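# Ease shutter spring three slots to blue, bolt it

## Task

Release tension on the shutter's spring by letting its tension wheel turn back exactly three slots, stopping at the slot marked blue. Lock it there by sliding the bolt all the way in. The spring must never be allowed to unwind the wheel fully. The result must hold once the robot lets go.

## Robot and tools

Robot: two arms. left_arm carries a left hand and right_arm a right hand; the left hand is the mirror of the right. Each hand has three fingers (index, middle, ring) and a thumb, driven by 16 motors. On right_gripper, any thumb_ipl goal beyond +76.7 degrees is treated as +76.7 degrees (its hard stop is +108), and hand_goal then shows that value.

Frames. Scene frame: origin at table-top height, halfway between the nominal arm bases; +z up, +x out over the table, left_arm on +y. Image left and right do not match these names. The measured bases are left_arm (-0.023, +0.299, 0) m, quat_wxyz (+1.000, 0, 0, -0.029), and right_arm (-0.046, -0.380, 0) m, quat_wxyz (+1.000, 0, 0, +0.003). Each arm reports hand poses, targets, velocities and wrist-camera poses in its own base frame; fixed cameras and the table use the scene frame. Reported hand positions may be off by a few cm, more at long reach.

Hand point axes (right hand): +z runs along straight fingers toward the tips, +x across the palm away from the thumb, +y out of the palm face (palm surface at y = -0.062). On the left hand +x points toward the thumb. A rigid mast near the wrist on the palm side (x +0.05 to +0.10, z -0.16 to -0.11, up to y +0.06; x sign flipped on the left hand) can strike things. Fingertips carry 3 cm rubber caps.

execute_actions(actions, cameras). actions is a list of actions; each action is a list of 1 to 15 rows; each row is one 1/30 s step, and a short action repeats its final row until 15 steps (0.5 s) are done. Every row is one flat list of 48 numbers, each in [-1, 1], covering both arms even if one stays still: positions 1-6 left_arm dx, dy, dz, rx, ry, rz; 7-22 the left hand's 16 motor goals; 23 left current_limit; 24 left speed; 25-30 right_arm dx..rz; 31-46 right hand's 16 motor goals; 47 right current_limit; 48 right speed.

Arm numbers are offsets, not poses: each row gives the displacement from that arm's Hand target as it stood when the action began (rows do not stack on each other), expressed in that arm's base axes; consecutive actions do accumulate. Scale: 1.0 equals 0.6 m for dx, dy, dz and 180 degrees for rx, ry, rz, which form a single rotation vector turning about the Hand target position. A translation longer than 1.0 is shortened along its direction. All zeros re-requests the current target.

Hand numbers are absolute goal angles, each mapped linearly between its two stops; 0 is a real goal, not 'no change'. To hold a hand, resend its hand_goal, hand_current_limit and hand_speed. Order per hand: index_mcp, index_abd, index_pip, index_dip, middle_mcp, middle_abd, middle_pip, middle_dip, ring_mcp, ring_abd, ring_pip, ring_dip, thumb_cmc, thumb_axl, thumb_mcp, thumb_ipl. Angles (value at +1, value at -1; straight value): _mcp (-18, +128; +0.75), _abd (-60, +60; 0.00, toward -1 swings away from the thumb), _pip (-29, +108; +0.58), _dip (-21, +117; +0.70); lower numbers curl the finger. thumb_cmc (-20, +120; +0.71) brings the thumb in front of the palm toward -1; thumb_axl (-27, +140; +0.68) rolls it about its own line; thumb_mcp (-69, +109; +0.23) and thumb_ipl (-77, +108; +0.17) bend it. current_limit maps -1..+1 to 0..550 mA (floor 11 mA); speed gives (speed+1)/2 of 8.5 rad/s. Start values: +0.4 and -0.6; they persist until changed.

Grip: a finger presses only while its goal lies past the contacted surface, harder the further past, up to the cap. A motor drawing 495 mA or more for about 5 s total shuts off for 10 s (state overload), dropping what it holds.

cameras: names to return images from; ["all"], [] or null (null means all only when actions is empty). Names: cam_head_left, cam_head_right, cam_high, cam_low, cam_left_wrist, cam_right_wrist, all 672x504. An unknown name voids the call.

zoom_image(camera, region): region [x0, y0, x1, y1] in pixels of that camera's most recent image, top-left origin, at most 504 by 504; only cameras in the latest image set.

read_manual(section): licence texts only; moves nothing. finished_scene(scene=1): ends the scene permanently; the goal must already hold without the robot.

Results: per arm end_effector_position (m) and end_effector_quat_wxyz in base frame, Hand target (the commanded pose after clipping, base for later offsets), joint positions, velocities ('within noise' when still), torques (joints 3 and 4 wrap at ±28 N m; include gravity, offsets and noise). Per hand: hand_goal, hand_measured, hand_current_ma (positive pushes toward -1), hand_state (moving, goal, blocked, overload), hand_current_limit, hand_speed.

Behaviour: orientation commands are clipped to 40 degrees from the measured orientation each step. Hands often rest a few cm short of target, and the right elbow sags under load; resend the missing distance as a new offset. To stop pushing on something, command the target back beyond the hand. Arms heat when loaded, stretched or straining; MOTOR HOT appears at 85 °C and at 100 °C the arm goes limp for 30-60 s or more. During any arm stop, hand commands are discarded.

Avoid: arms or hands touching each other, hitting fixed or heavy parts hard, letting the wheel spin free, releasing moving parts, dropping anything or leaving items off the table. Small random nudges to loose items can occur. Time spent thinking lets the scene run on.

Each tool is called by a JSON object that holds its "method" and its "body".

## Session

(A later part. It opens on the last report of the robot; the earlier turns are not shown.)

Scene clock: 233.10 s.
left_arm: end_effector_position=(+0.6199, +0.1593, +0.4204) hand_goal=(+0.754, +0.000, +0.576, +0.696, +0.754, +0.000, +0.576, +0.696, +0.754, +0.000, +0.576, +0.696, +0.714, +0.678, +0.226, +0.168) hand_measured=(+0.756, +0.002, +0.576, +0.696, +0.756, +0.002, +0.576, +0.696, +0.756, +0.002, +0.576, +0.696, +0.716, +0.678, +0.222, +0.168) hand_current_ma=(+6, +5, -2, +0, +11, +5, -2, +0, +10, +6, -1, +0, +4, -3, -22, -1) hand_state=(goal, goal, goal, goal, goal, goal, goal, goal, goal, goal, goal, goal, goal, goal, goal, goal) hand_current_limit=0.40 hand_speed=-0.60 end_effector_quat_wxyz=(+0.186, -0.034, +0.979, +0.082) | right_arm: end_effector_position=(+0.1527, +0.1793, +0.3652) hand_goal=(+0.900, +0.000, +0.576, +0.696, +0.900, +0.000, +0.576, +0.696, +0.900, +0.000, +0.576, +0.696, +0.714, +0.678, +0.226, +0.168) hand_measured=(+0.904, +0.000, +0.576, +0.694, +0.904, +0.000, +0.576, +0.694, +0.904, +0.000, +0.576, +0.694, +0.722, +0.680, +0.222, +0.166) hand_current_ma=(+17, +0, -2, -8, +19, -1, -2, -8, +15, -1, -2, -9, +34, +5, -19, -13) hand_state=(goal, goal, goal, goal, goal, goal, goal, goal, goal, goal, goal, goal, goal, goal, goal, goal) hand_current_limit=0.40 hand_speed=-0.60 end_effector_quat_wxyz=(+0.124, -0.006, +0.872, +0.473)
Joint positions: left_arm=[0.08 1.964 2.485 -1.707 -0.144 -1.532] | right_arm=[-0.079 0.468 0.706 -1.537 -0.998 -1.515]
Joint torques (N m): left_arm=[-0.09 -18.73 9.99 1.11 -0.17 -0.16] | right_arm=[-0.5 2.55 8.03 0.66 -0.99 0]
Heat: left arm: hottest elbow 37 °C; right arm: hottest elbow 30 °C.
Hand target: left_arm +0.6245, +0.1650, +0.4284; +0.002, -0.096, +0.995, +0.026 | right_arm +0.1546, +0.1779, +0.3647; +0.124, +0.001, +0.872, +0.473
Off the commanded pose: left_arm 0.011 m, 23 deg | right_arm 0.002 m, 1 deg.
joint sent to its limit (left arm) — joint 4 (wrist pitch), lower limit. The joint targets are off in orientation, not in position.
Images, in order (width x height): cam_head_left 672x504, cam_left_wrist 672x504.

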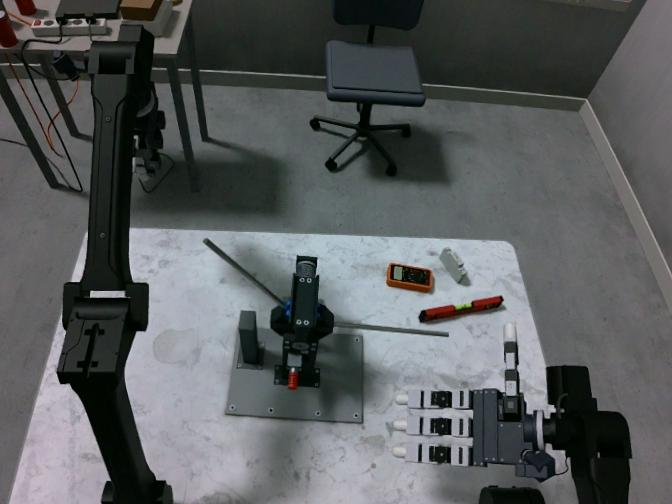

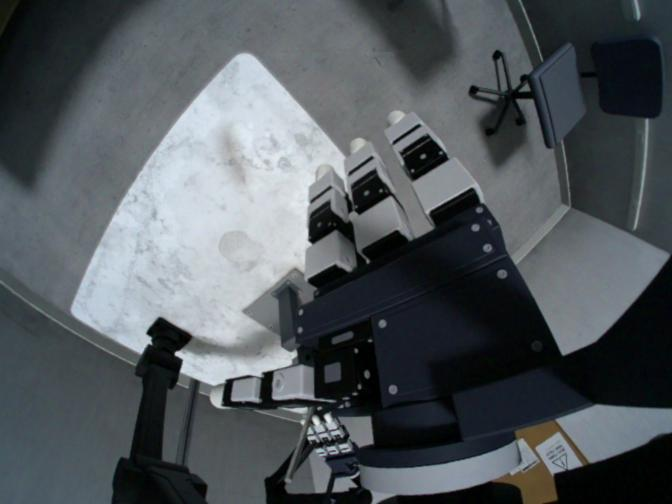

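{"method": "execute_actions", "body": {"actions": [[[-0.04,-0.05,-0.08,0,0,0,0.754,0,0.576,0.696,0.754,0,0.576,0.696,0.754,0,0.576,0.696,0.714,0.678,0.226,0.168,0.4,-0.6,0,0,0,0,0,0,0.9,0,0.576,0.696,0.9,0,0.576,0.696,0.9,0,0.576,0.696,0.714,0.678,0.226,0.168,0.4,-0.6]],[[-0.04,-0.07,-0.08,0,0,0,0.754,0,0.576,0.696,0.754,0,0.576,0.696,0.754,0,0.576,0.696,0.714,0.678,0.226,0.168,0.4,-0.6,0,0,0,0,0,0,0.9,0,0.576,0.696,0.9,0,0.576,0.696,0.9,0,0.576,0.696,0.714,0.678,0.226,0.168,0.4,-0.6]],[[0,-0.07,-0.05,0,0,0,0.754,0,0.576,0.696,0.754,0,0.576,0.696,0.754,0,0.576,0.696,0.714,0.678,0.226,0.168,0.4,-0.6,0,0,0,0,0,0,0.9,0,0.576,0.696,0.9,0,0.576,0.696,0.9,0,0.576,0.696,0.714,0.678,0.226,0.168,0.4,-0.6]]], "cameras": ["cam_head_left","cam_left_wrist"]}}

Scene clock: 241.40 s.
left_arm: end_effector_position=(+0.5748, +0.0478, +0.3052) hand_goal=(+0.754, +0.000, +0.576, +0.696, +0.754, +0.000, +0.576, +0.696, +0.754, +0.000, +0.576, +0.696, +0.714, +0.678, +0.226, +0.168) hand_measured=(+0.754, +0.000, +0.576, +0.696, +0.754, +0.000, +0.576, +0.696, +0.752, +0.000, +0.576, +0.696, +0.714, +0.678, +0.222, +0.168) hand_current_ma=(-2, +1, -2, +0, -2, +1, -2, +0, -3, +1, -1, +0, +0, -3, -22, -2) hand_state=(goal, goal, goal, goal, goal, goal, goal, goal, goal, goal, goal, goal, goal, goal, goal, goal) hand_current_limit=0.40 hand_speed=-0.60 end_effector_quat_wxyz=(+0.052, -0.079, +0.995, +0.027) | right_arm: end_effector_position=(+0.1527, +0.1793, +0.3652) hand_goal=(+0.900, +0.000, +0.576, +0.696, +0.900, +0.000, +0.576, +0.696, +0.900, +0.000, +0.576, +0.696, +0.714, +0.678, +0.226, +0.168) hand_measured=(+0.904, +0.000, +0.576, +0.694, +0.904, +0.000, +0.576, +0.694, +0.904, +0.000, +0.576, +0.694, +0.722, +0.680, +0.222, +0.166) hand_current_ma=(+17, +0, -2, -8, +19, -1, -2, -8, +15, -1, -2, -9, +34, +5, -19, -13) hand_state=(goal, goal, goal, goal, goal, goal, goal, goal, goal, goal, goal, goal, goal, goal, goal, goal) hand_current_limit=0.40 hand_speed=-0.60 end_effector_quat_wxyz=(+0.124, -0.006, +0.872, +0.473)
Joint positions: left_arm=[-0.072 1.924 2.154 -1.707 -0.069 -1.799] | right_arm=[-0.079 0.468 0.706 -1.537 -0.998 -1.515]
Joint torques (N m): left_arm=[-1.03 -18.96 7.39 0.5 -0.15 -0.12] | right_arm=[-0.44 2.55 8.05 0.66 -0.99 0]
Heat: left arm: hottest elbow 37 °C; right arm: hottest elbow 30 °C.
Hand target: left_arm +0.5764, +0.0510, +0.3023; +0.002, -0.096, +0.995, +0.026 | right_arm +0.1546, +0.1779, +0.3647; +0.124, +0.001, +0.872, +0.473
Off the commanded pose: left_arm 0.005 m, 6 deg | right_arm 0.002 m, 1 deg.
joint sent to its limit (left arm) — joint 4 (wrist pitch), lower limit. The joint targets are off in orientation, not in position.
Images, in order (width x height): cam_head_left 672x504, cam_left_wrist 672x504.

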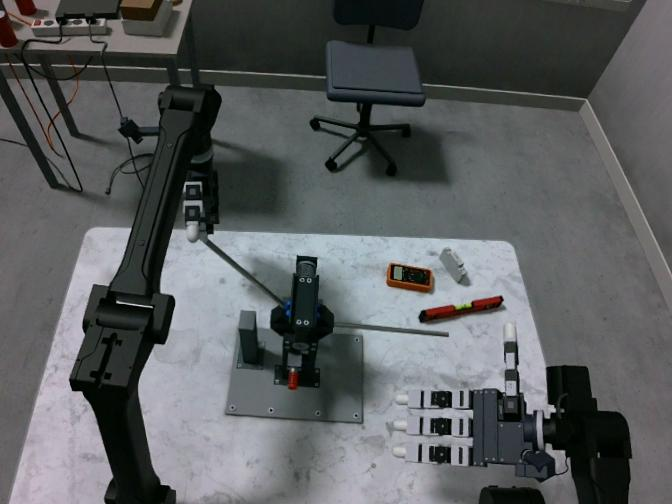

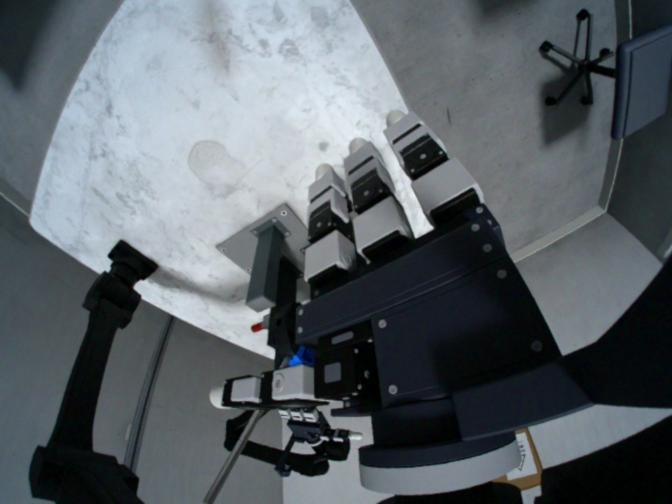

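{"method": "execute_actions", "body": {"actions": [[[0,0,0.08,0,0,0.06,0.754,0,0.576,0.696,0.754,0,0.576,0.696,0.754,0,0.576,0.696,1,0.678,0.226,0.168,0.4,-0.6,0,0,0,0,0,0,0.9,0,0.576,0.696,0.9,0,0.576,0.696,0.9,0,0.576,0.696,0.714,0.678,0.226,0.168,0.4,-0.6]],[[0,0,0.08,0,0,0.06,0.754,0,0.576,0.696,0.754,0,0.576,0.696,0.754,0,0.576,0.696,1,0.678,0.226,0.168,0.4,-0.6,0,0,0,0,0,0,0.9,0,0.576,0.696,0.9,0,0.576,0.696,0.9,0,0.576,0.696,0.714,0.678,0.226,0.168,0.4,-0.6]]], "cameras": ["cam_head_left","cam_left_wrist"]}}

Scene clock: 248.17 s.
left_arm: end_effector_position=(+0.5772, +0.0467, +0.3783) hand_goal=(+0.754, +0.000, +0.576, +0.696, +0.754, +0.000, +0.576, +0.696, +0.754, +0.000, +0.576, +0.696, +1.000, +0.678, +0.226, +0.168) hand_measured=(+0.754, +0.000, +0.576, +0.696, +0.754, +0.000, +0.576, +0.696, +0.754, +0.000, +0.576, +0.696, +0.998, +0.678, +0.222, +0.168) hand_current_ma=(-3, +2, -2, +0, -1, +2, -2, +0, +0, +3, -1, +0, -8, -3, -22, -2) hand_state=(goal, goal, goal, goal, goal, goal, goal, goal, goal, goal, goal, goal, goal, goal, goal, goal) hand_current_limit=0.40 hand_speed=-0.60 end_effector_quat_wxyz=(+0.159, -0.226, +0.961, +0.011) | right_arm: end_effector_position=(+0.1527, +0.1793, +0.3652) hand_goal=(+0.900, +0.000, +0.576, +0.696, +0.900, +0.000, +0.576, +0.696, +0.900, +0.000, +0.576, +0.696, +0.714, +0.678, +0.226, +0.168) hand_measured=(+0.904, +0.000, +0.576, +0.694, +0.904, +0.000, +0.576, +0.694, +0.904, +0.000, +0.576, +0.694, +0.722, +0.680, +0.222, +0.166) hand_current_ma=(+17, +0, -2, -8, +19, -1, -2, -8, +15, -1, -2, -9, +34, +5, -19, -13) hand_state=(goal, goal, goal, goal, goal, goal, goal, goal, goal, goal, goal, goal, goal, goal, goal, goal) hand_current_limit=0.40 hand_speed=-0.60 end_effector_quat_wxyz=(+0.124, -0.006, +0.872, +0.473)
Joint positions: left_arm=[-0.061 1.918 2.356 -1.707 -0.111 -2.077] | right_arm=[-0.079 0.468 0.706 -1.537 -0.998 -1.515]
Joint torques (N m): left_arm=[-0.09 -20.84 9.28 0.88 -0.05 -0.12] | right_arm=[-0.38 2.49 8.05 0.66 -1 0]
Heat: left arm: hottest elbow 37 °C; right arm: hottest elbow 30 °C.
Hand target: left_arm +0.5765, +0.0510, +0.3983; -0.003, -0.281, +0.959, +0.026 | right_arm +0.1546, +0.1779, +0.3647; +0.124, +0.001, +0.872, +0.473
Off the commanded pose: left_arm 0.021 m, 20 deg | right_arm 0.002 m, 1 deg.
joint sent to its limit (left arm) — joint 4 (wrist pitch), lower limit; joint 6 (wrist roll), lower limit. The joint targets are off in orientation, not in position.
Images, in order (width x height): cam_head_left 672x504, cam_left_wrist 672x504.

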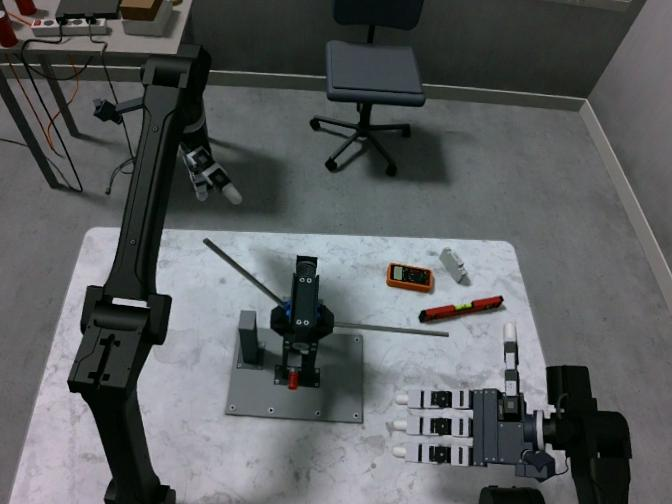

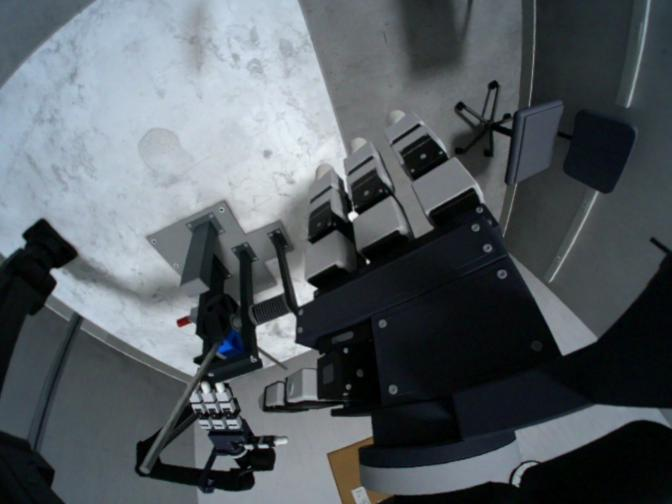

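{"method": "zoom_image", "body": {"camera": "cam_left_wrist", "region": [140, 200, 300, 400]}}

{"method": "zoom_image", "body": {"camera": "cam_left_wrist", "region": [170, 270, 270, 380]}}

Scaled by 2.520 from the camera's 672x504 image, which has a finer 960x720 frame.

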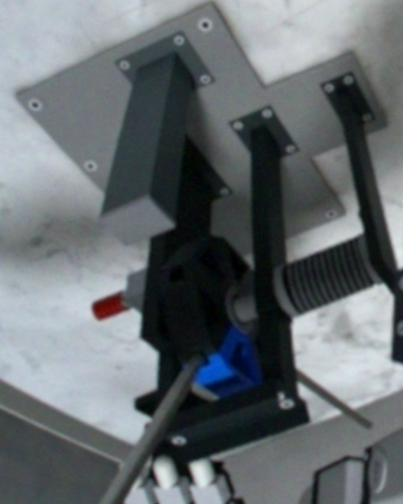

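Scaled by 4.582 from the camera's 672x504 image, which has a finer 960x720 frame.

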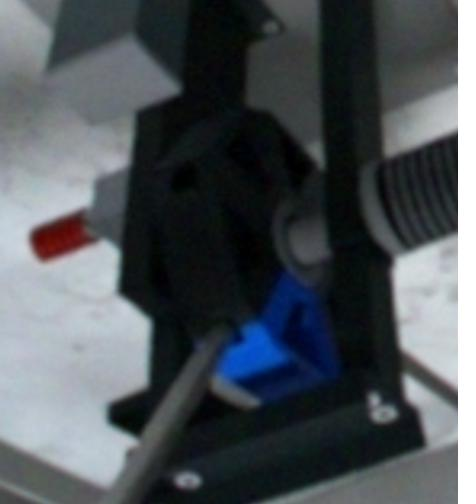

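{"method": "execute_actions", "body": {"actions": [[[-0.08,-0.03,-0.03,0,0,0,0.754,0,0.576,0.696,0.754,0,0.576,0.696,0.754,0,0.576,0.696,1,0.678,-0.3,-0.3,0.4,-0.6,0,0,0,0,0,0,0.9,0,0.576,0.696,0.9,0,0.576,0.696,0.9,0,0.576,0.696,0.714,0.678,0.226,0.168,0.4,-0.6]],[[-0.08,-0.04,-0.03,0,0,0,0.754,0,0.576,0.696,0.754,0,0.576,0.696,0.754,0,0.576,0.696,1,0.678,-0.3,-0.3,0.4,-0.6,0,0,0,0,0,0,0.9,0,0.576,0.696,0.9,0,0.576,0.696,0.9,0,0.576,0.696,0.714,0.678,0.226,0.168,0.4,-0.6]]], "cameras": ["cam_head_left","cam_left_wrist","cam_high"]}}

{"method": "zoom_image", "body": {"camera": "cam_left_wrist", "region": [100, 200, 300, 400]}}

Scene clock: 318.53 s.
left_arm: end_effector_position=(+0.4860, +0.0083, +0.3470) hand_goal=(+0.754, +0.000, +0.576, +0.696, +0.754, +0.000, +0.576, +0.696, +0.754, +0.000, +0.576, +0.696, +1.000, +0.678, -0.300, -0.300) hand_measured=(+0.752, +0.000, +0.576, +0.696, +0.752, +0.000, +0.576, +0.696, +0.752, +0.000, +0.576, +0.696, +1.000, +0.678, -0.300, -0.298) hand_current_ma=(-4, -2, -2, +0, -5, -2, -1, +0, -5, -2, +0, +0, -1, -1, +0, +9) hand_state=(goal, goal, goal, goal, goal, goal, goal, goal, goal, goal, goal, goal, goal, goal, goal, goal) hand_current_limit=0.40 hand_speed=-0.60 end_effector_quat_wxyz=(+0.068, -0.191, +0.979, -0.006) | right_arm: end_effector_position=(+0.1527, +0.1793, +0.3652) hand_goal=(+0.900, +0.000, +0.576, +0.696, +0.900, +0.000, +0.576, +0.696, +0.900, +0.000, +0.576, +0.696, +0.714, +0.678, +0.226, +0.168) hand_measured=(+0.904, +0.000, +0.576, +0.694, +0.904, +0.000, +0.576, +0.694, +0.904, +0.000, +0.576, +0.694, +0.722, +0.680, +0.222, +0.166) hand_current_ma=(+17, +0, -2, -8, +19, -1, -2, -8, +15, -1, -2, -9, +34, +5, -19, -13) hand_state=(goal, goal, goal, goal, goal, goal, goal, goal, goal, goal, goal, goal, goal, goal, goal, goal) hand_current_limit=0.40 hand_speed=-0.60 end_effector_quat_wxyz=(+0.124, -0.006, +0.872, +0.473)
Joint positions: left_arm=[-0.124 1.708 1.979 -1.708 -0.032 -2.078] | right_arm=[-0.079 0.468 0.706 -1.537 -0.998 -1.515]
Joint torques (N m): left_arm=[-0.85 -18.84 7.34 0.47 -0.08 -0.13] | right_arm=[-0.44 2.49 8.05 0.65 -0.99 0]
Heat: left arm: hottest elbow 35 °C; right arm: hottest elbow 30 °C.
Hand target: left_arm +0.4804, +0.0090, +0.3623; -0.003, -0.281, +0.959, +0.026 | right_arm +0.1546, +0.1779, +0.3647; +0.124, +0.001, +0.872, +0.473
Off the commanded pose: left_arm 0.016 m, 14 deg | right_arm 0.002 m, 1 deg.
joint sent to its limit (left arm) — joint 4 (wrist pitch), lower limit; joint 6 (wrist roll), lower limit. The joint targets are off in orientation, not in position.
Images, in order (width x height): cam_head_left 672x504, cam_high 672x504, cam_left_wrist 672x504.

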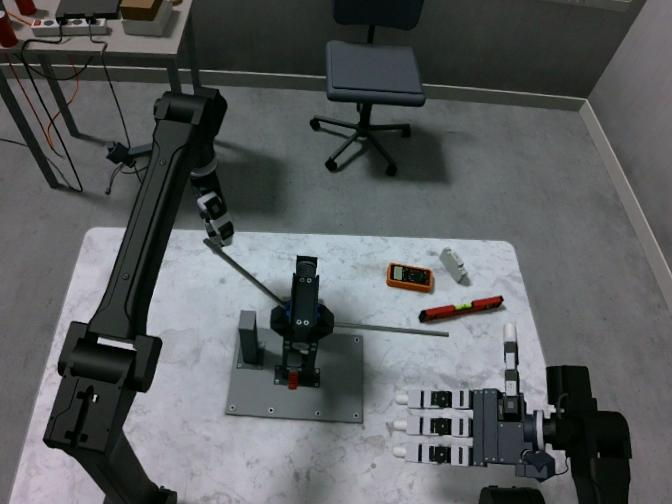

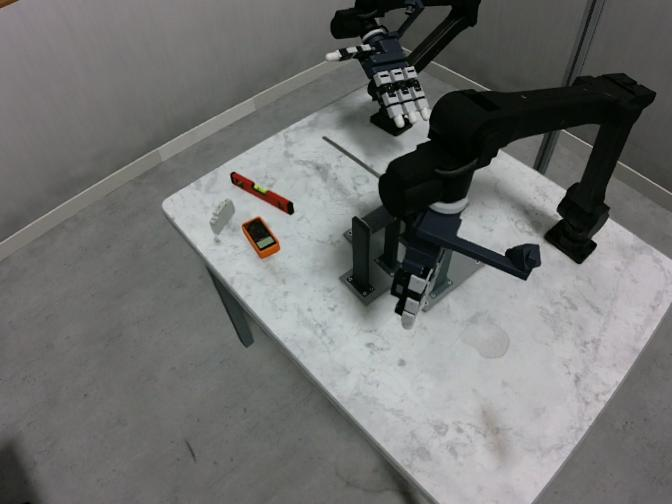

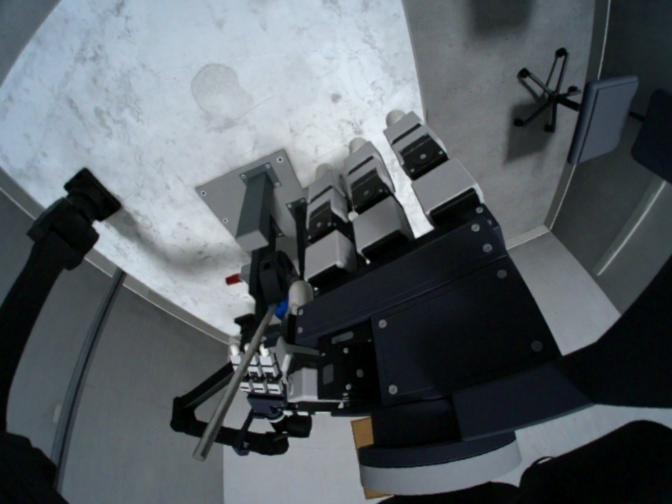

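Scaled by 2.520 from the camera's 672x504 image, which has a finer 960x720 frame.

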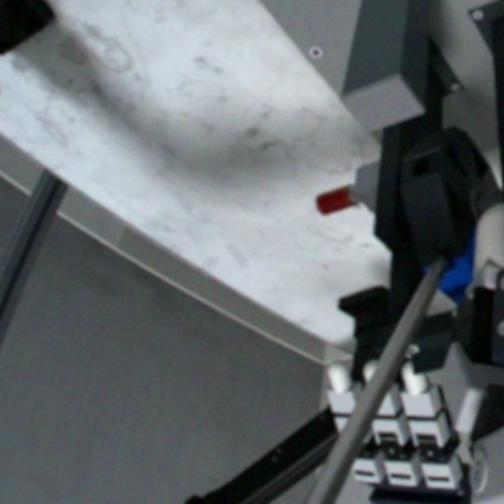

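{"method": "execute_actions", "body": {"actions": [[[0,0.05,0,0,0,0,0.754,0,0.576,0.696,0.754,0,0.576,0.696,0.754,0,0.576,0.696,1,0.678,0.226,0.168,0.4,-0.6,0.05,0.03,0.01,0.061,0.019,0.019,1,-0.25,0.576,0.696,1,-0.25,0.576,0.696,1,-0.25,0.576,0.696,0.714,0.678,0.226,0.168,0.4,-0.6]],[[0,0.05,0,0,0,0,0.754,0,0.576,0.696,0.754,0,0.576,0.696,0.754,0,0.576,0.696,1,0.678,0.226,0.168,0.4,-0.6,0.07,0.05,0,0.061,0.019,0.019,1,-0.25,0.576,0.696,1,-0.25,0.576,0.696,1,-0.25,0.576,0.696,0.714,0.678,0.226,0.168,0.4,-0.6]],[[0,0,0,0,0,0,0.754,0,0.576,0.696,0.754,0,0.576,0.696,0.754,0,0.576,0.696,1,0.678,0.226,0.168,0.4,-0.6,0.07,0.05,0,0.061,0.019,0.019,1,-0.25,0.576,0.696,1,-0.25,0.576,0.696,1,-0.25,0.576,0.696,0.714,0.678,0.226,0.168,0.4,-0.6]]], "cameras": ["cam_head_left","cam_right_wrist","cam_high"]}}

{"method": "zoom_image", "body": {"camera": "cam_right_wrist", "region": [300, 130, 500, 330]}}

Scene clock: 343.37 s.
left_arm: end_effector_position=(+0.4814, +0.0710, +0.3496) hand_goal=(+0.754, +0.000, +0.576, +0.696, +0.754, +0.000, +0.576, +0.696, +0.754, +0.000, +0.576, +0.696, +1.000, +0.678, +0.226, +0.168) hand_measured=(+0.752, +0.000, +0.576, +0.696, +0.752, +0.000, +0.576, +0.696, +0.752, +0.000, +0.576, +0.696, +1.000, +0.678, +0.214, +0.164) hand_current_ma=(-4, -2, -2, +0, -5, -2, -1, +0, -5, -2, +0, +0, -1, -1, -59, -19) hand_state=(goal, goal, goal, goal, goal, goal, goal, goal, goal, goal, goal, goal, goal, goal, goal, goal) hand_current_limit=0.40 hand_speed=-0.60 end_effector_quat_wxyz=(+0.073, -0.249, +0.966, +0.016) | right_arm: end_effector_position=(+0.2714, +0.2517, +0.3755) hand_goal=(+1.000, -0.250, +0.576, +0.696, +1.000, -0.250, +0.576, +0.696, +1.000, -0.250, +0.576, +0.696, +0.714, +0.678, +0.226, +0.168) hand_measured=(+1.000, -0.248, +0.578, +0.694, +1.000, -0.248, +0.578, +0.694, +1.000, -0.248, +0.578, +0.694, +0.724, +0.680, +0.226, +0.166) hand_current_ma=(+1, +3, +10, -6, +1, +4, +9, -6, +1, +3, +10, -7, +39, +5, -1, -7) hand_state=(goal, goal, goal, goal, goal, goal, goal, goal, goal, goal, goal, goal, goal, goal, goal, goal) hand_current_limit=0.40 hand_speed=-0.60 end_effector_quat_wxyz=(-0.003, -0.012, +0.731, +0.682)
Joint positions: left_arm=[-0.008 1.708 1.979 -1.708 -0.069 -2.078] | right_arm=[0.279 0.9 0.505 0.129 -1.304 -0.27]
Joint torques (N m): left_arm=[-0.73 -18.26 8.16 0.62 -0.11 -0.16] | right_arm=[1.26 -2.43 7.43 2.47 -0.24 0.02]
Heat: left arm: hottest elbow 34 °C; right arm: hottest elbow 30 °C.
Hand target: left_arm +0.4805, +0.0690, +0.3623; -0.003, -0.281, +0.959, +0.026 | right_arm +0.2686, +0.2558, +0.3707; -0.001, +0.001, +0.707, +0.707
Off the commanded pose: left_arm 0.013 m, 10 deg | right_arm 0.007 m, 4 deg.
joint sent to its limit (left arm) — joint 4 (wrist pitch), lower limit; joint 6 (wrist roll), lower limit. The joint targets are off in orientation, not in position.
Images, in order (width x height): cam_head_left 672x504, cam_high 672x504, cam_right_wrist 672x504.

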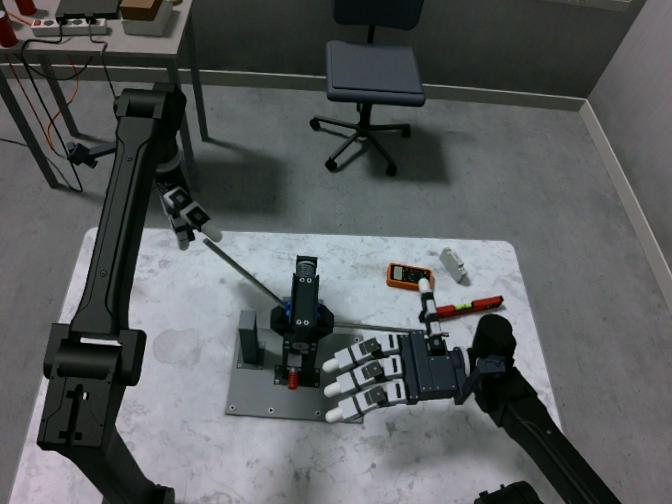

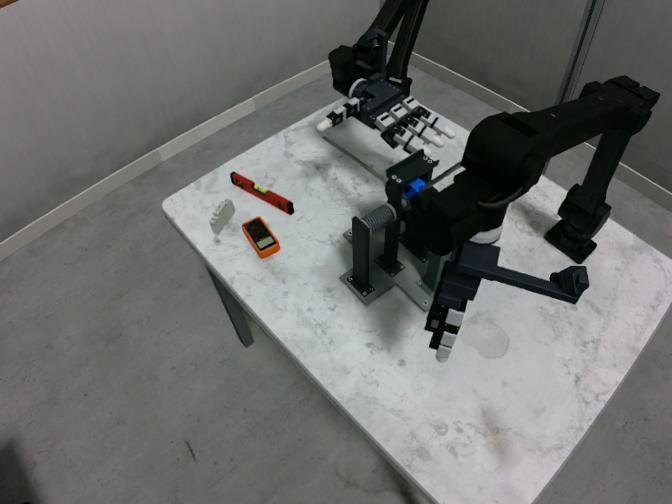

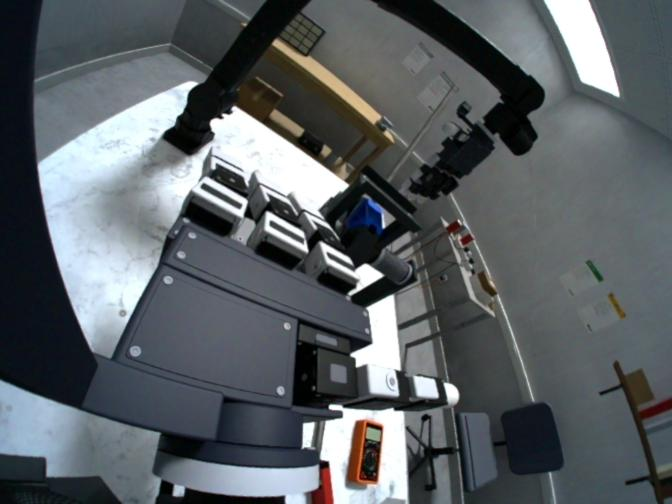

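Scaled by 2.520 from the camera's 672x504 image, which has a finer 960x720 frame.

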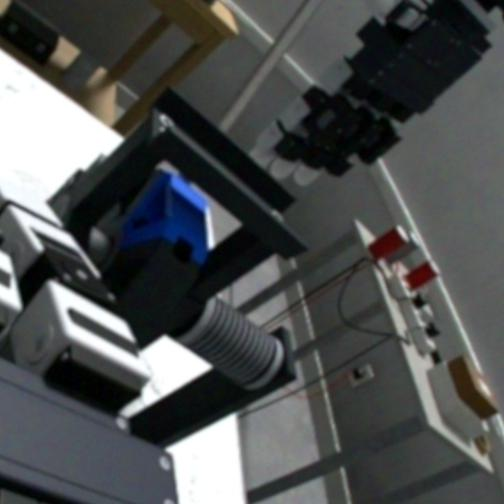

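{"method": "zoom_image", "body": {"camera": "cam_right_wrist", "region": [325, 180, 405, 260]}}

Scaled by 6.300 from the camera's 672x504 image, which has a finer 960x720 frame.

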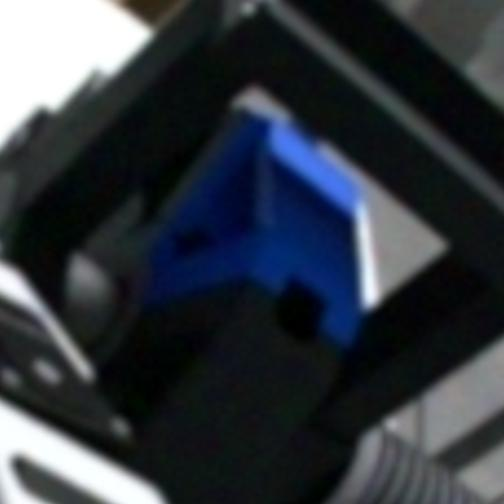

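{"method": "execute_actions", "body": {"actions": [[[0,0,0,0,0,0,0.754,0,0.576,0.696,0.754,0,0.576,0.696,0.754,0,0.576,0.696,1,0.678,0.226,0.168,0.4,-0.6,0,-0.09,0.05,0,0,0,0.754,0,0.576,0.696,0.754,0,0.576,0.696,0.754,0,0.576,0.696,0.714,0.678,0.226,0.168,0.4,-0.6]],[[0,0,0,0,0,0,0.754,0,0.576,0.696,0.754,0,0.576,0.696,0.754,0,0.576,0.696,1,0.678,0.226,0.168,0.4,-0.6,0,-0.09,0.05,-0.05,0.05,-0.05,0.754,0,0.576,0.696,0.754,0,0.576,0.696,0.754,0,0.576,0.696,-0.57,0.678,0.226,0.168,0.4,-0.6]],[[0,0,0,0,0,0,0.754,0,0.576,0.696,0.754,0,0.576,0.696,0.754,0,0.576,0.696,1,0.678,0.226,0.168,0.4,-0.6,0,0,0,-0.084,0.084,-0.084,0.754,0,0.576,0.696,0.754,0,0.576,0.696,0.754,0,0.576,0.696,-0.57,0.678,0.226,0.168,0.4,-0.6]],[[0,0,0,0,0,0,0.754,0,0.576,0.696,0.754,0,0.576,0.696,0.754,0,0.576,0.696,1,0.678,0.226,0.168,0.4,-0.6,0,0,0,-0.084,0.084,-0.084,0.754,0,0.576,0.696,0.754,0,0.576,0.696,0.754,0,0.576,0.696,-0.57,0.678,0.226,0.168,0.4,-0.6]],[[0,0,0,0,0,0,0.754,0,0.576,0.696,0.754,0,0.576,0.696,0.754,0,0.576,0.696,1,0.678,0.226,0.168,0.4,-0.6,0,0,0,-0.084,0.084,-0.084,0.754,0,0.576,0.696,0.754,0,0.576,0.696,0.754,0,0.576,0.696,-0.57,0.678,0.226,0.168,0.4,-0.6]],[[0,0,0,0,0,0,0.754,0,0.576,0.696,0.754,0,0.576,0.696,0.754,0,0.576,0.696,1,0.678,0.226,0.168,0.4,-0.6,0,0,0,-0.082,0.082,-0.082,0.754,0,0.576,0.696,0.754,0,0.576,0.696,0.754,0,0.576,0.696,-0.57,0.678,0.226,0.168,0.4,-0.6]]], "cameras": ["cam_head_left","cam_high","cam_low","cam_right_wrist"]}}

Scene clock: 510.77 s.
left_arm: end_effector_position=(+0.4814, +0.0710, +0.3496) hand_goal=(+0.754, +0.000, +0.576, +0.696, +0.754, +0.000, +0.576, +0.696, +0.754, +0.000, +0.576, +0.696, +1.000, +0.678, +0.226, +0.168) hand_measured=(+0.752, +0.000, +0.576, +0.696, +0.752, +0.000, +0.576, +0.696, +0.752, +0.000, +0.576, +0.696, +1.000, +0.678, +0.214, +0.164) hand_current_ma=(-4, -2, -2, +0, -5, -2, -1, +0, -5, -2, +0, +0, -1, -1, -59, -19) hand_state=(goal, goal, goal, goal, goal, goal, goal, goal, goal, goal, goal, goal, goal, goal, goal, goal) hand_current_limit=0.40 hand_speed=-0.60 end_effector_quat_wxyz=(+0.073, -0.249, +0.966, +0.016) | right_arm: end_effector_position=(+0.2676, +0.1462, +0.4059) hand_goal=(+0.754, +0.000, +0.576, +0.696, +0.754, +0.000, +0.576, +0.696, +0.754, +0.000, +0.576, +0.696, -0.570, +0.678, +0.226, +0.168) hand_measured=(+0.756, +0.002, +0.576, +0.694, +0.756, +0.002, +0.576, +0.694, +0.756, +0.002, +0.576, +0.694, -0.568, +0.680, +0.222, +0.166) hand_current_ma=(+7, +6, +1, -6, +6, +7, +1, -6, +5, +6, +2, -6, +7, +5, -18, -6) hand_state=(goal, goal, goal, goal, goal, goal, goal, goal, goal, goal, goal, goal, goal, goal, goal, goal) hand_current_limit=0.40 hand_speed=-0.60 end_effector_quat_wxyz=(+0.032, +0.696, +0.700, +0.155)
Joint positions: left_arm=[-0.008 1.708 1.979 -1.708 -0.069 -2.078] | right_arm=[0.789 0.866 1.298 -1.69 0.063 0.774]
Joint torques (N m): left_arm=[-1.2 -17.61 8.1 0.54 -0.09 -0.13] | right_arm=[0.44 -1.44 11.67 0.64 0.24 -0.02]
Heat: left arm: hottest elbow 34 °C; right arm: hottest elbow 30 °C.
Hand target: left_arm +0.4805, +0.0690, +0.3623; -0.003, -0.281, +0.959, +0.026 | right_arm +0.2686, +0.1478, +0.4307; +0.000, +0.707, +0.707, +0.002
Off the commanded pose: left_arm 0.013 m, 10 deg | right_arm 0.025 m, 18 deg.
joint sent to its limit (left arm) — joint 4 (wrist pitch), lower limit; joint 6 (wrist roll), lower limit. The joint targets are off in orientation, not in position.
joint sent to its limit (right arm) — joint 4 (wrist pitch), lower limit. The joint targets are off in orientation, not in position.
Images, in order (width x height): cam_head_left 672x504, cam_high 672x504, cam_low 672x504, cam_right_wrist 672x504.

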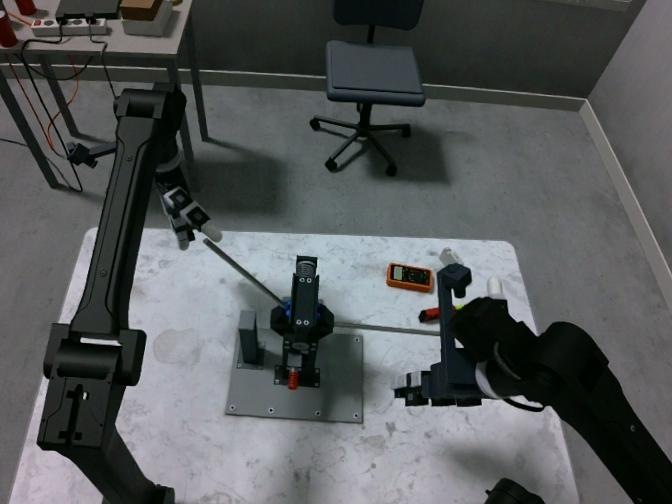

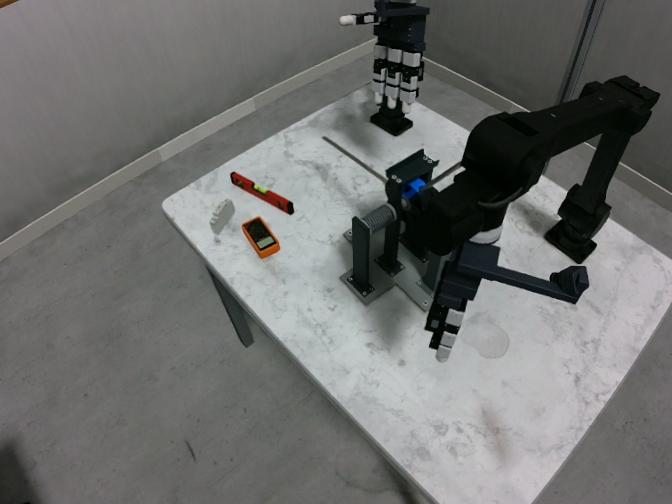

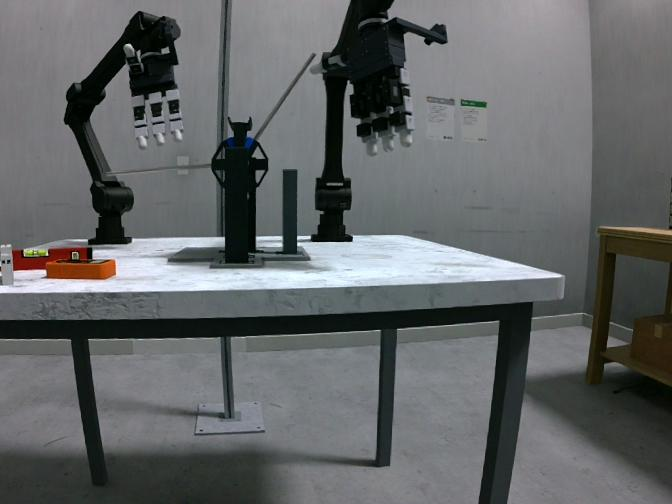

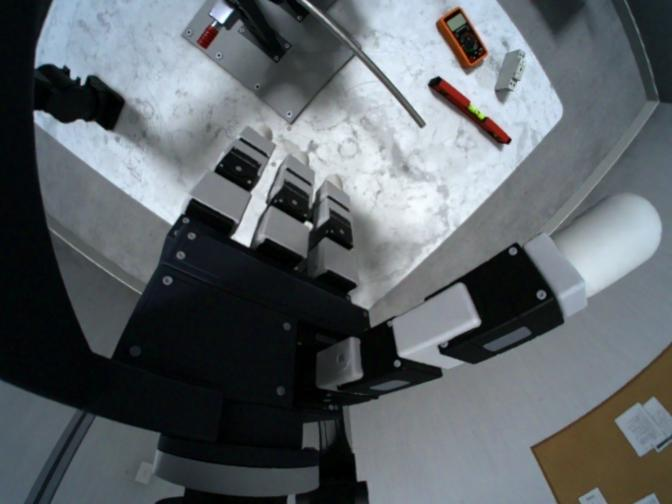

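{"method": "zoom_image", "body": {"camera": "cam_right_wrist", "region": [180, 0, 440, 140]}}

{"method": "zoom_image", "body": {"camera": "cam_low", "region": [100, 40, 330, 270]}}

Scaled by 1.938 from the camera's 672x504 image, which has a finer 960x720 frame.

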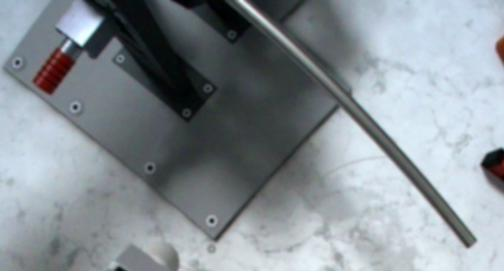

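Scaled by 2.191.

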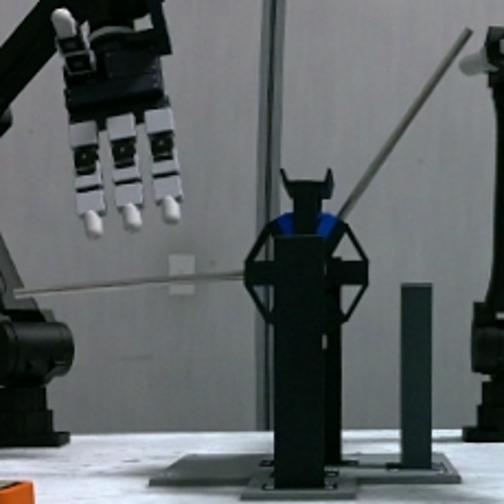

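{"method": "execute_actions", "body": {"actions": [[[0,0,0,0,0,0,0.754,0,0.576,0.696,0.754,0,0.576,0.696,0.754,0,0.576,0.696,1,0.678,0.226,0.168,0.4,-0.6,0.077,0.022,-0.05,0,0,0,0.754,0,0.576,0.696,0.754,0,0.576,0.696,0.754,0,0.576,0.696,-0.57,0.678,0.226,0.168,0.4,-0.6]],[[0,0,0,0,0,0,0.754,0,0.576,0.696,0.754,0,0.576,0.696,0.754,0,0.576,0.696,1,0.678,0.226,0.168,0.4,-0.6,0.077,0.022,-0.05,0,0,0,0.754,0,0.576,0.696,0.754,0,0.576,0.696,0.754,0,0.576,0.696,-0.57,0.678,0.226,0.168,0.4,-0.6]],[[0,0,0,0,0,0,0.754,0,0.576,0.696,0.754,0,0.576,0.696,0.754,0,0.576,0.696,1,0.678,0.226,0.168,0.4,-0.6,0.077,0.022,-0.05,0,0,0,0.754,0,0.576,0.696,0.754,0,0.576,0.696,0.754,0,0.576,0.696,-0.57,0.678,0.226,0.168,0.4,-0.6]],[[0,0,0,0,0,0,0.754,0,0.576,0.696,0.754,0,0.576,0.696,0.754,0,0.576,0.696,1,0.678,0.226,0.168,0.4,-0.6,0,0,-0.07,0,0,0,0.754,0,0.576,0.696,0.754,0,0.576,0.696,0.754,0,0.576,0.696,-0.57,0.678,0.226,0.168,0.4,-0.6]]], "cameras": ["cam_head_left","cam_low","cam_right_wrist"]}}

Scene clock: 534.83 s.
left_arm: end_effector_position=(+0.4814, +0.0710, +0.3496) hand_goal=(+0.754, +0.000, +0.576, +0.696, +0.754, +0.000, +0.576, +0.696, +0.754, +0.000, +0.576, +0.696, +1.000, +0.678, +0.226, +0.168) hand_measured=(+0.752, +0.000, +0.576, +0.696, +0.752, +0.000, +0.576, +0.696, +0.752, +0.000, +0.576, +0.696, +1.000, +0.678, +0.214, +0.164) hand_current_ma=(-4, -2, -2, +0, -5, -2, -1, +0, -5, -2, +0, +0, -1, -1, -59, -19) hand_state=(goal, goal, goal, goal, goal, goal, goal, goal, goal, goal, goal, goal, goal, goal, goal, goal) hand_current_limit=0.40 hand_speed=-0.60 end_effector_quat_wxyz=(+0.073, -0.249, +0.966, +0.016) | right_arm: end_effector_position=(+0.4028, +0.1893, +0.3057) hand_goal=(+0.754, +0.000, +0.576, +0.696, +0.754, +0.000, +0.576, +0.696, +0.754, +0.000, +0.576, +0.696, -0.570, +0.678, +0.226, +0.168) hand_measured=(+0.754, +0.002, +0.576, +0.694, +0.754, +0.002, +0.576, +0.694, +0.754, +0.002, +0.576, +0.694, -0.568, +0.680, +0.222, +0.166) hand_current_ma=(-2, +6, +2, -6, -2, +7, +2, -6, -2, +6, +3, -6, +6, +5, -18, -6) hand_state=(goal, goal, goal, goal, goal, goal, goal, goal, goal, goal, goal, goal, goal, goal, goal, goal) hand_current_limit=0.40 hand_speed=-0.60 end_effector_quat_wxyz=(+0.002, +0.706, +0.708, +0.005)
Joint positions: left_arm=[-0.008 1.708 1.979 -1.708 -0.069 -2.078] | right_arm=[0.59 1.335 1.435 -1.661 0.001 0.587]
Joint torques (N m): left_arm=[-0.91 -18.2 8.16 0.54 -0.12 -0.13] | right_arm=[-0.67 -7.77 7.32 0.61 0.01 -0.11]
Heat: left arm: hottest elbow 34 °C; right arm: hottest elbow 33 °C.
Hand target: left_arm +0.4805, +0.0690, +0.3623; -0.003, -0.281, +0.959, +0.026 | right_arm +0.4072, +0.1875, +0.2988; +0.000, +0.707, +0.707, +0.002
Off the commanded pose: left_arm 0.013 m, 10 deg | right_arm 0.008 m, 0 deg.
joint sent to its limit (left arm) — joint 4 (wrist pitch), lower limit; joint 6 (wrist roll), lower limit. The joint targets are off in orientation, not in position.
Images, in order (width x height): cam_head_left 672x504, cam_low 672x504, cam_right_wrist 672x504.

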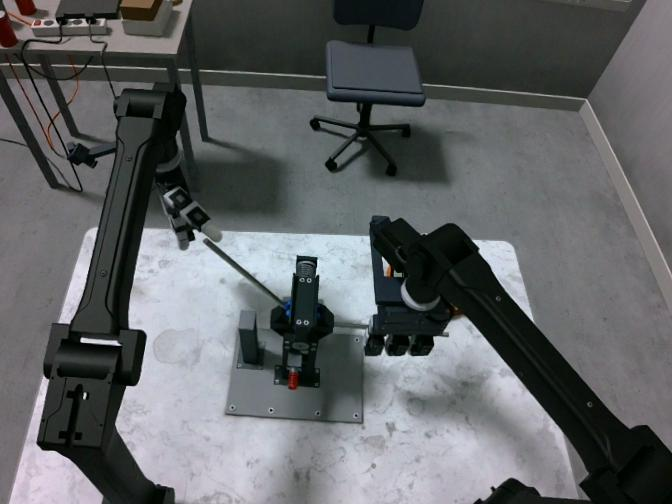

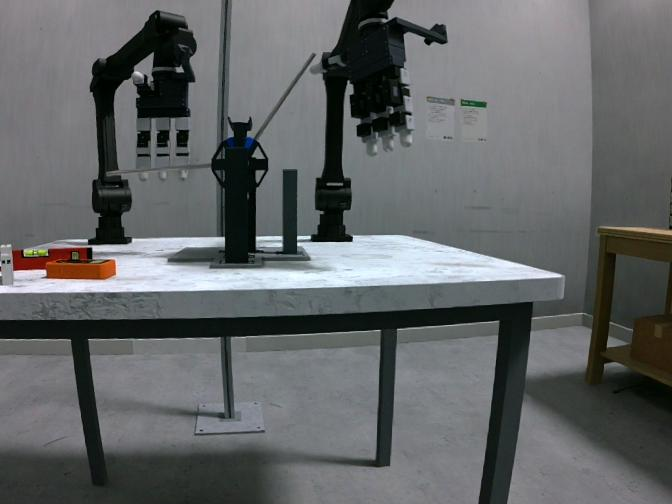

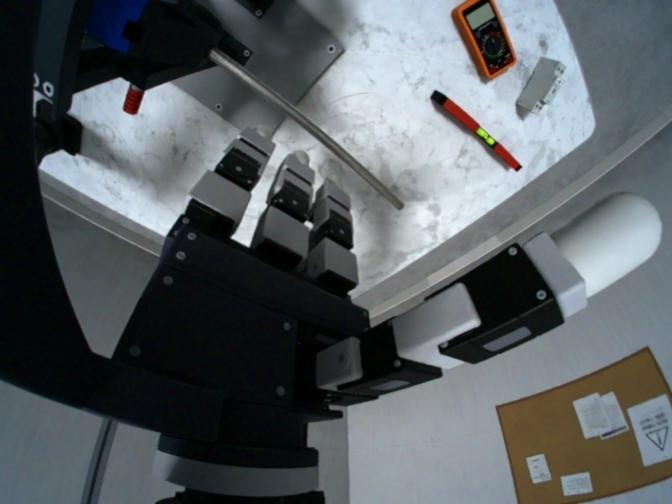

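{"method": "zoom_image", "body": {"camera": "cam_right_wrist", "region": [30, 0, 430, 220]}}

{"method": "zoom_image", "body": {"camera": "cam_right_wrist", "region": [60, 0, 260, 120]}}

Scaled by 1.260 from the camera's 672x504 image, which has a finer 960x720 frame.

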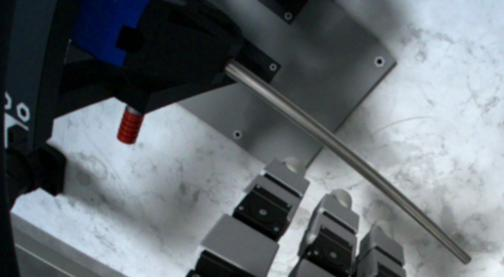

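Scaled by 2.520 from the camera's 672x504 image, which has a finer 960x720 frame.

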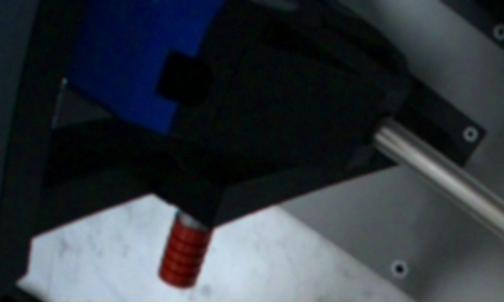

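{"method": "execute_actions", "body": {"actions": [[[0,0,0,0,0,0,0.754,0,0.576,0.696,0.754,0,0.576,0.696,0.754,0,0.576,0.696,1,0.678,0.226,0.168,0.4,-0.6,0,0,-0.09,0,0,0,0.754,0,0.576,0.696,0.754,0,0.576,0.696,0.754,0,0.576,0.696,-0.57,0.678,0.226,0.168,0.4,-0.6]],[[0,0,0,0,0,0,0.754,0,0.576,0.696,0.754,0,0.576,0.696,0.754,0,0.576,0.696,1,0.678,0.226,0.168,0.4,-0.6,0,0,-0.09,0,0,0,0.754,0,0.576,0.696,0.754,0,0.576,0.696,0.754,0,0.576,0.696,-0.57,0.678,0.226,0.168,0.4,-0.6]]], "cameras": ["cam_head_left","cam_low","cam_right_wrist"]}}

{"method": "zoom_image", "body": {"camera": "cam_low", "region": [100, 90, 260, 250]}}

{"method": "zoom_image", "body": {"camera": "cam_head_left", "region": [330, 200, 480, 400]}}

Scene clock: 552.90 s.
left_arm: end_effector_position=(+0.4814, +0.0710, +0.3496) hand_goal=(+0.754, +0.000, +0.576, +0.696, +0.754, +0.000, +0.576, +0.696, +0.754, +0.000, +0.576, +0.696, +1.000, +0.678, +0.226, +0.168) hand_measured=(+0.752, +0.000, +0.576, +0.696, +0.752, +0.000, +0.576, +0.696, +0.752, +0.000, +0.576, +0.696, +1.000, +0.678, +0.214, +0.164) hand_current_ma=(-4, -2, -2, +0, -5, -2, -1, +0, -5, -2, +0, +0, -1, -1, -59, -19) hand_state=(goal, goal, goal, goal, goal, goal, goal, goal, goal, goal, goal, goal, goal, goal, goal, goal) hand_current_limit=0.40 hand_speed=-0.60 end_effector_quat_wxyz=(+0.073, -0.249, +0.966, +0.016) | right_arm: end_effector_position=(+0.4027, +0.1895, +0.1895) hand_goal=(+0.754, +0.000, +0.576, +0.696, +0.754, +0.000, +0.576, +0.696, +0.754, +0.000, +0.576, +0.696, -0.570, +0.678, +0.226, +0.168) hand_measured=(+0.752, +0.002, +0.576, +0.694, +0.752, +0.002, +0.576, +0.694, +0.752, +0.002, +0.576, +0.694, -0.568, +0.680, +0.222, +0.166) hand_current_ma=(-6, +5, +2, -6, -7, +5, +2, -6, -5, +5, +3, -6, +5, +5, -17, -6) hand_state=(goal, goal, goal, goal, goal, goal, goal, goal, goal, goal, goal, goal, goal, goal, goal, goal) hand_current_limit=0.40 hand_speed=-0.60 end_effector_quat_wxyz=(-0.001, +0.706, +0.708, -0.004)
Joint positions: left_arm=[-0.008 1.708 1.979 -1.708 -0.069 -2.078] | right_arm=[0.59 1.362 1.158 -1.375 0 0.586]
Joint torques (N m): left_arm=[-0.85 -17.49 8.05 0.43 -0.09 -0.11] | right_arm=[-0.62 -9.11 7.86 0.53 0.05 -0.1]
Heat: left arm: hottest elbow 34 °C; right arm: hottest elbow 32 °C.
Hand target: left_arm +0.4805, +0.0690, +0.3623; -0.003, -0.281, +0.959, +0.026 | right_arm +0.4072, +0.1875, +0.1907; +0.000, +0.707, +0.707, +0.002
Off the commanded pose: left_arm 0.013 m, 10 deg | right_arm 0.005 m, 1 deg.
joint sent to its limit (left arm) — joint 4 (wrist pitch), lower limit; joint 6 (wrist roll), lower limit. The joint targets are off in orientation, not in position.
Images, in order (width x height): cam_head_left 672x504, cam_low 672x504, cam_right_wrist 672x504.

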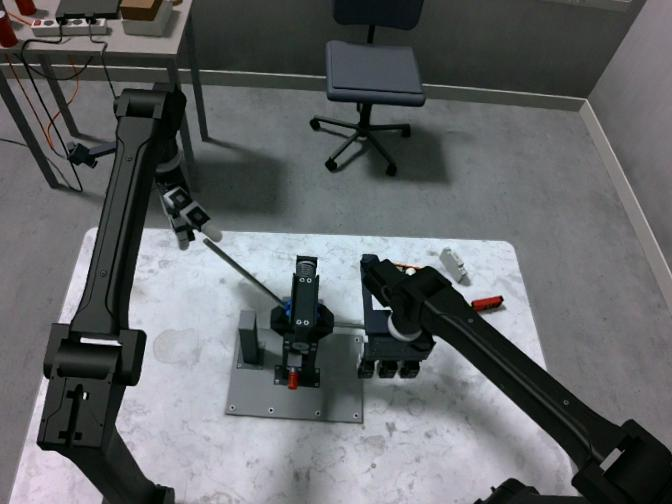

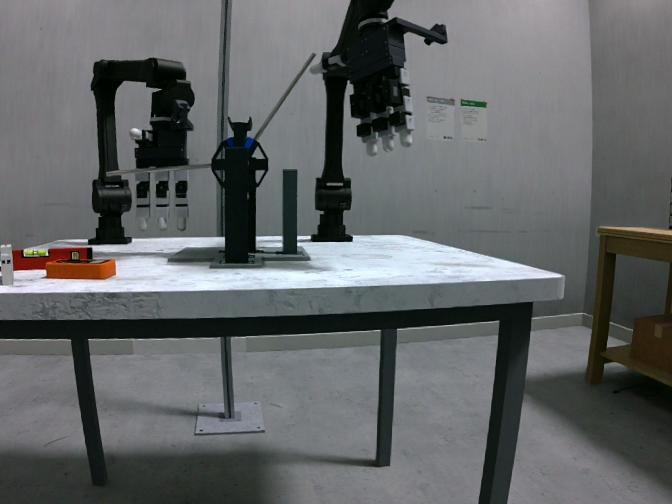

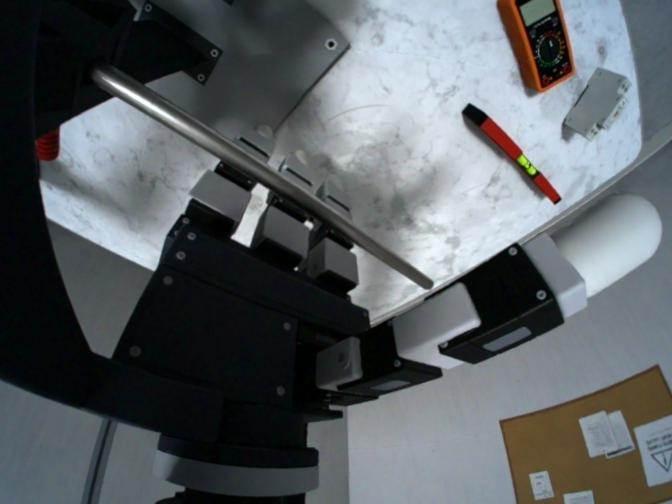

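Scaled by 3.150.

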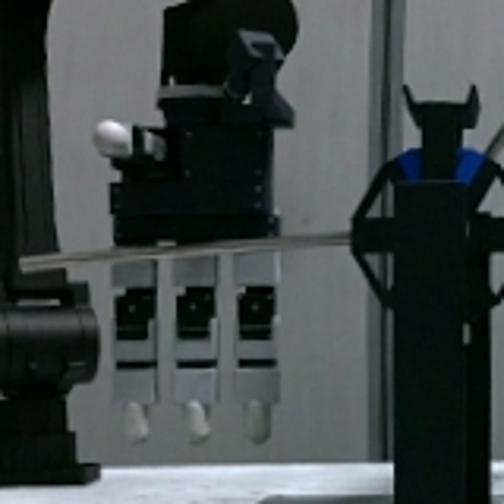

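Scaled by 2.520.

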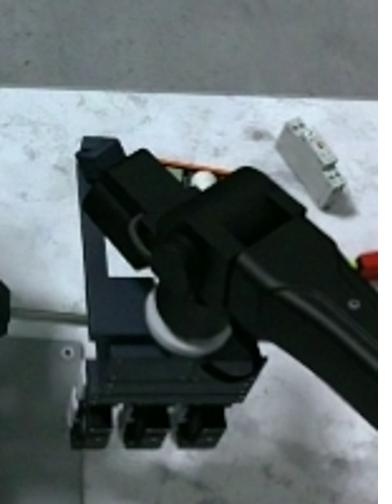

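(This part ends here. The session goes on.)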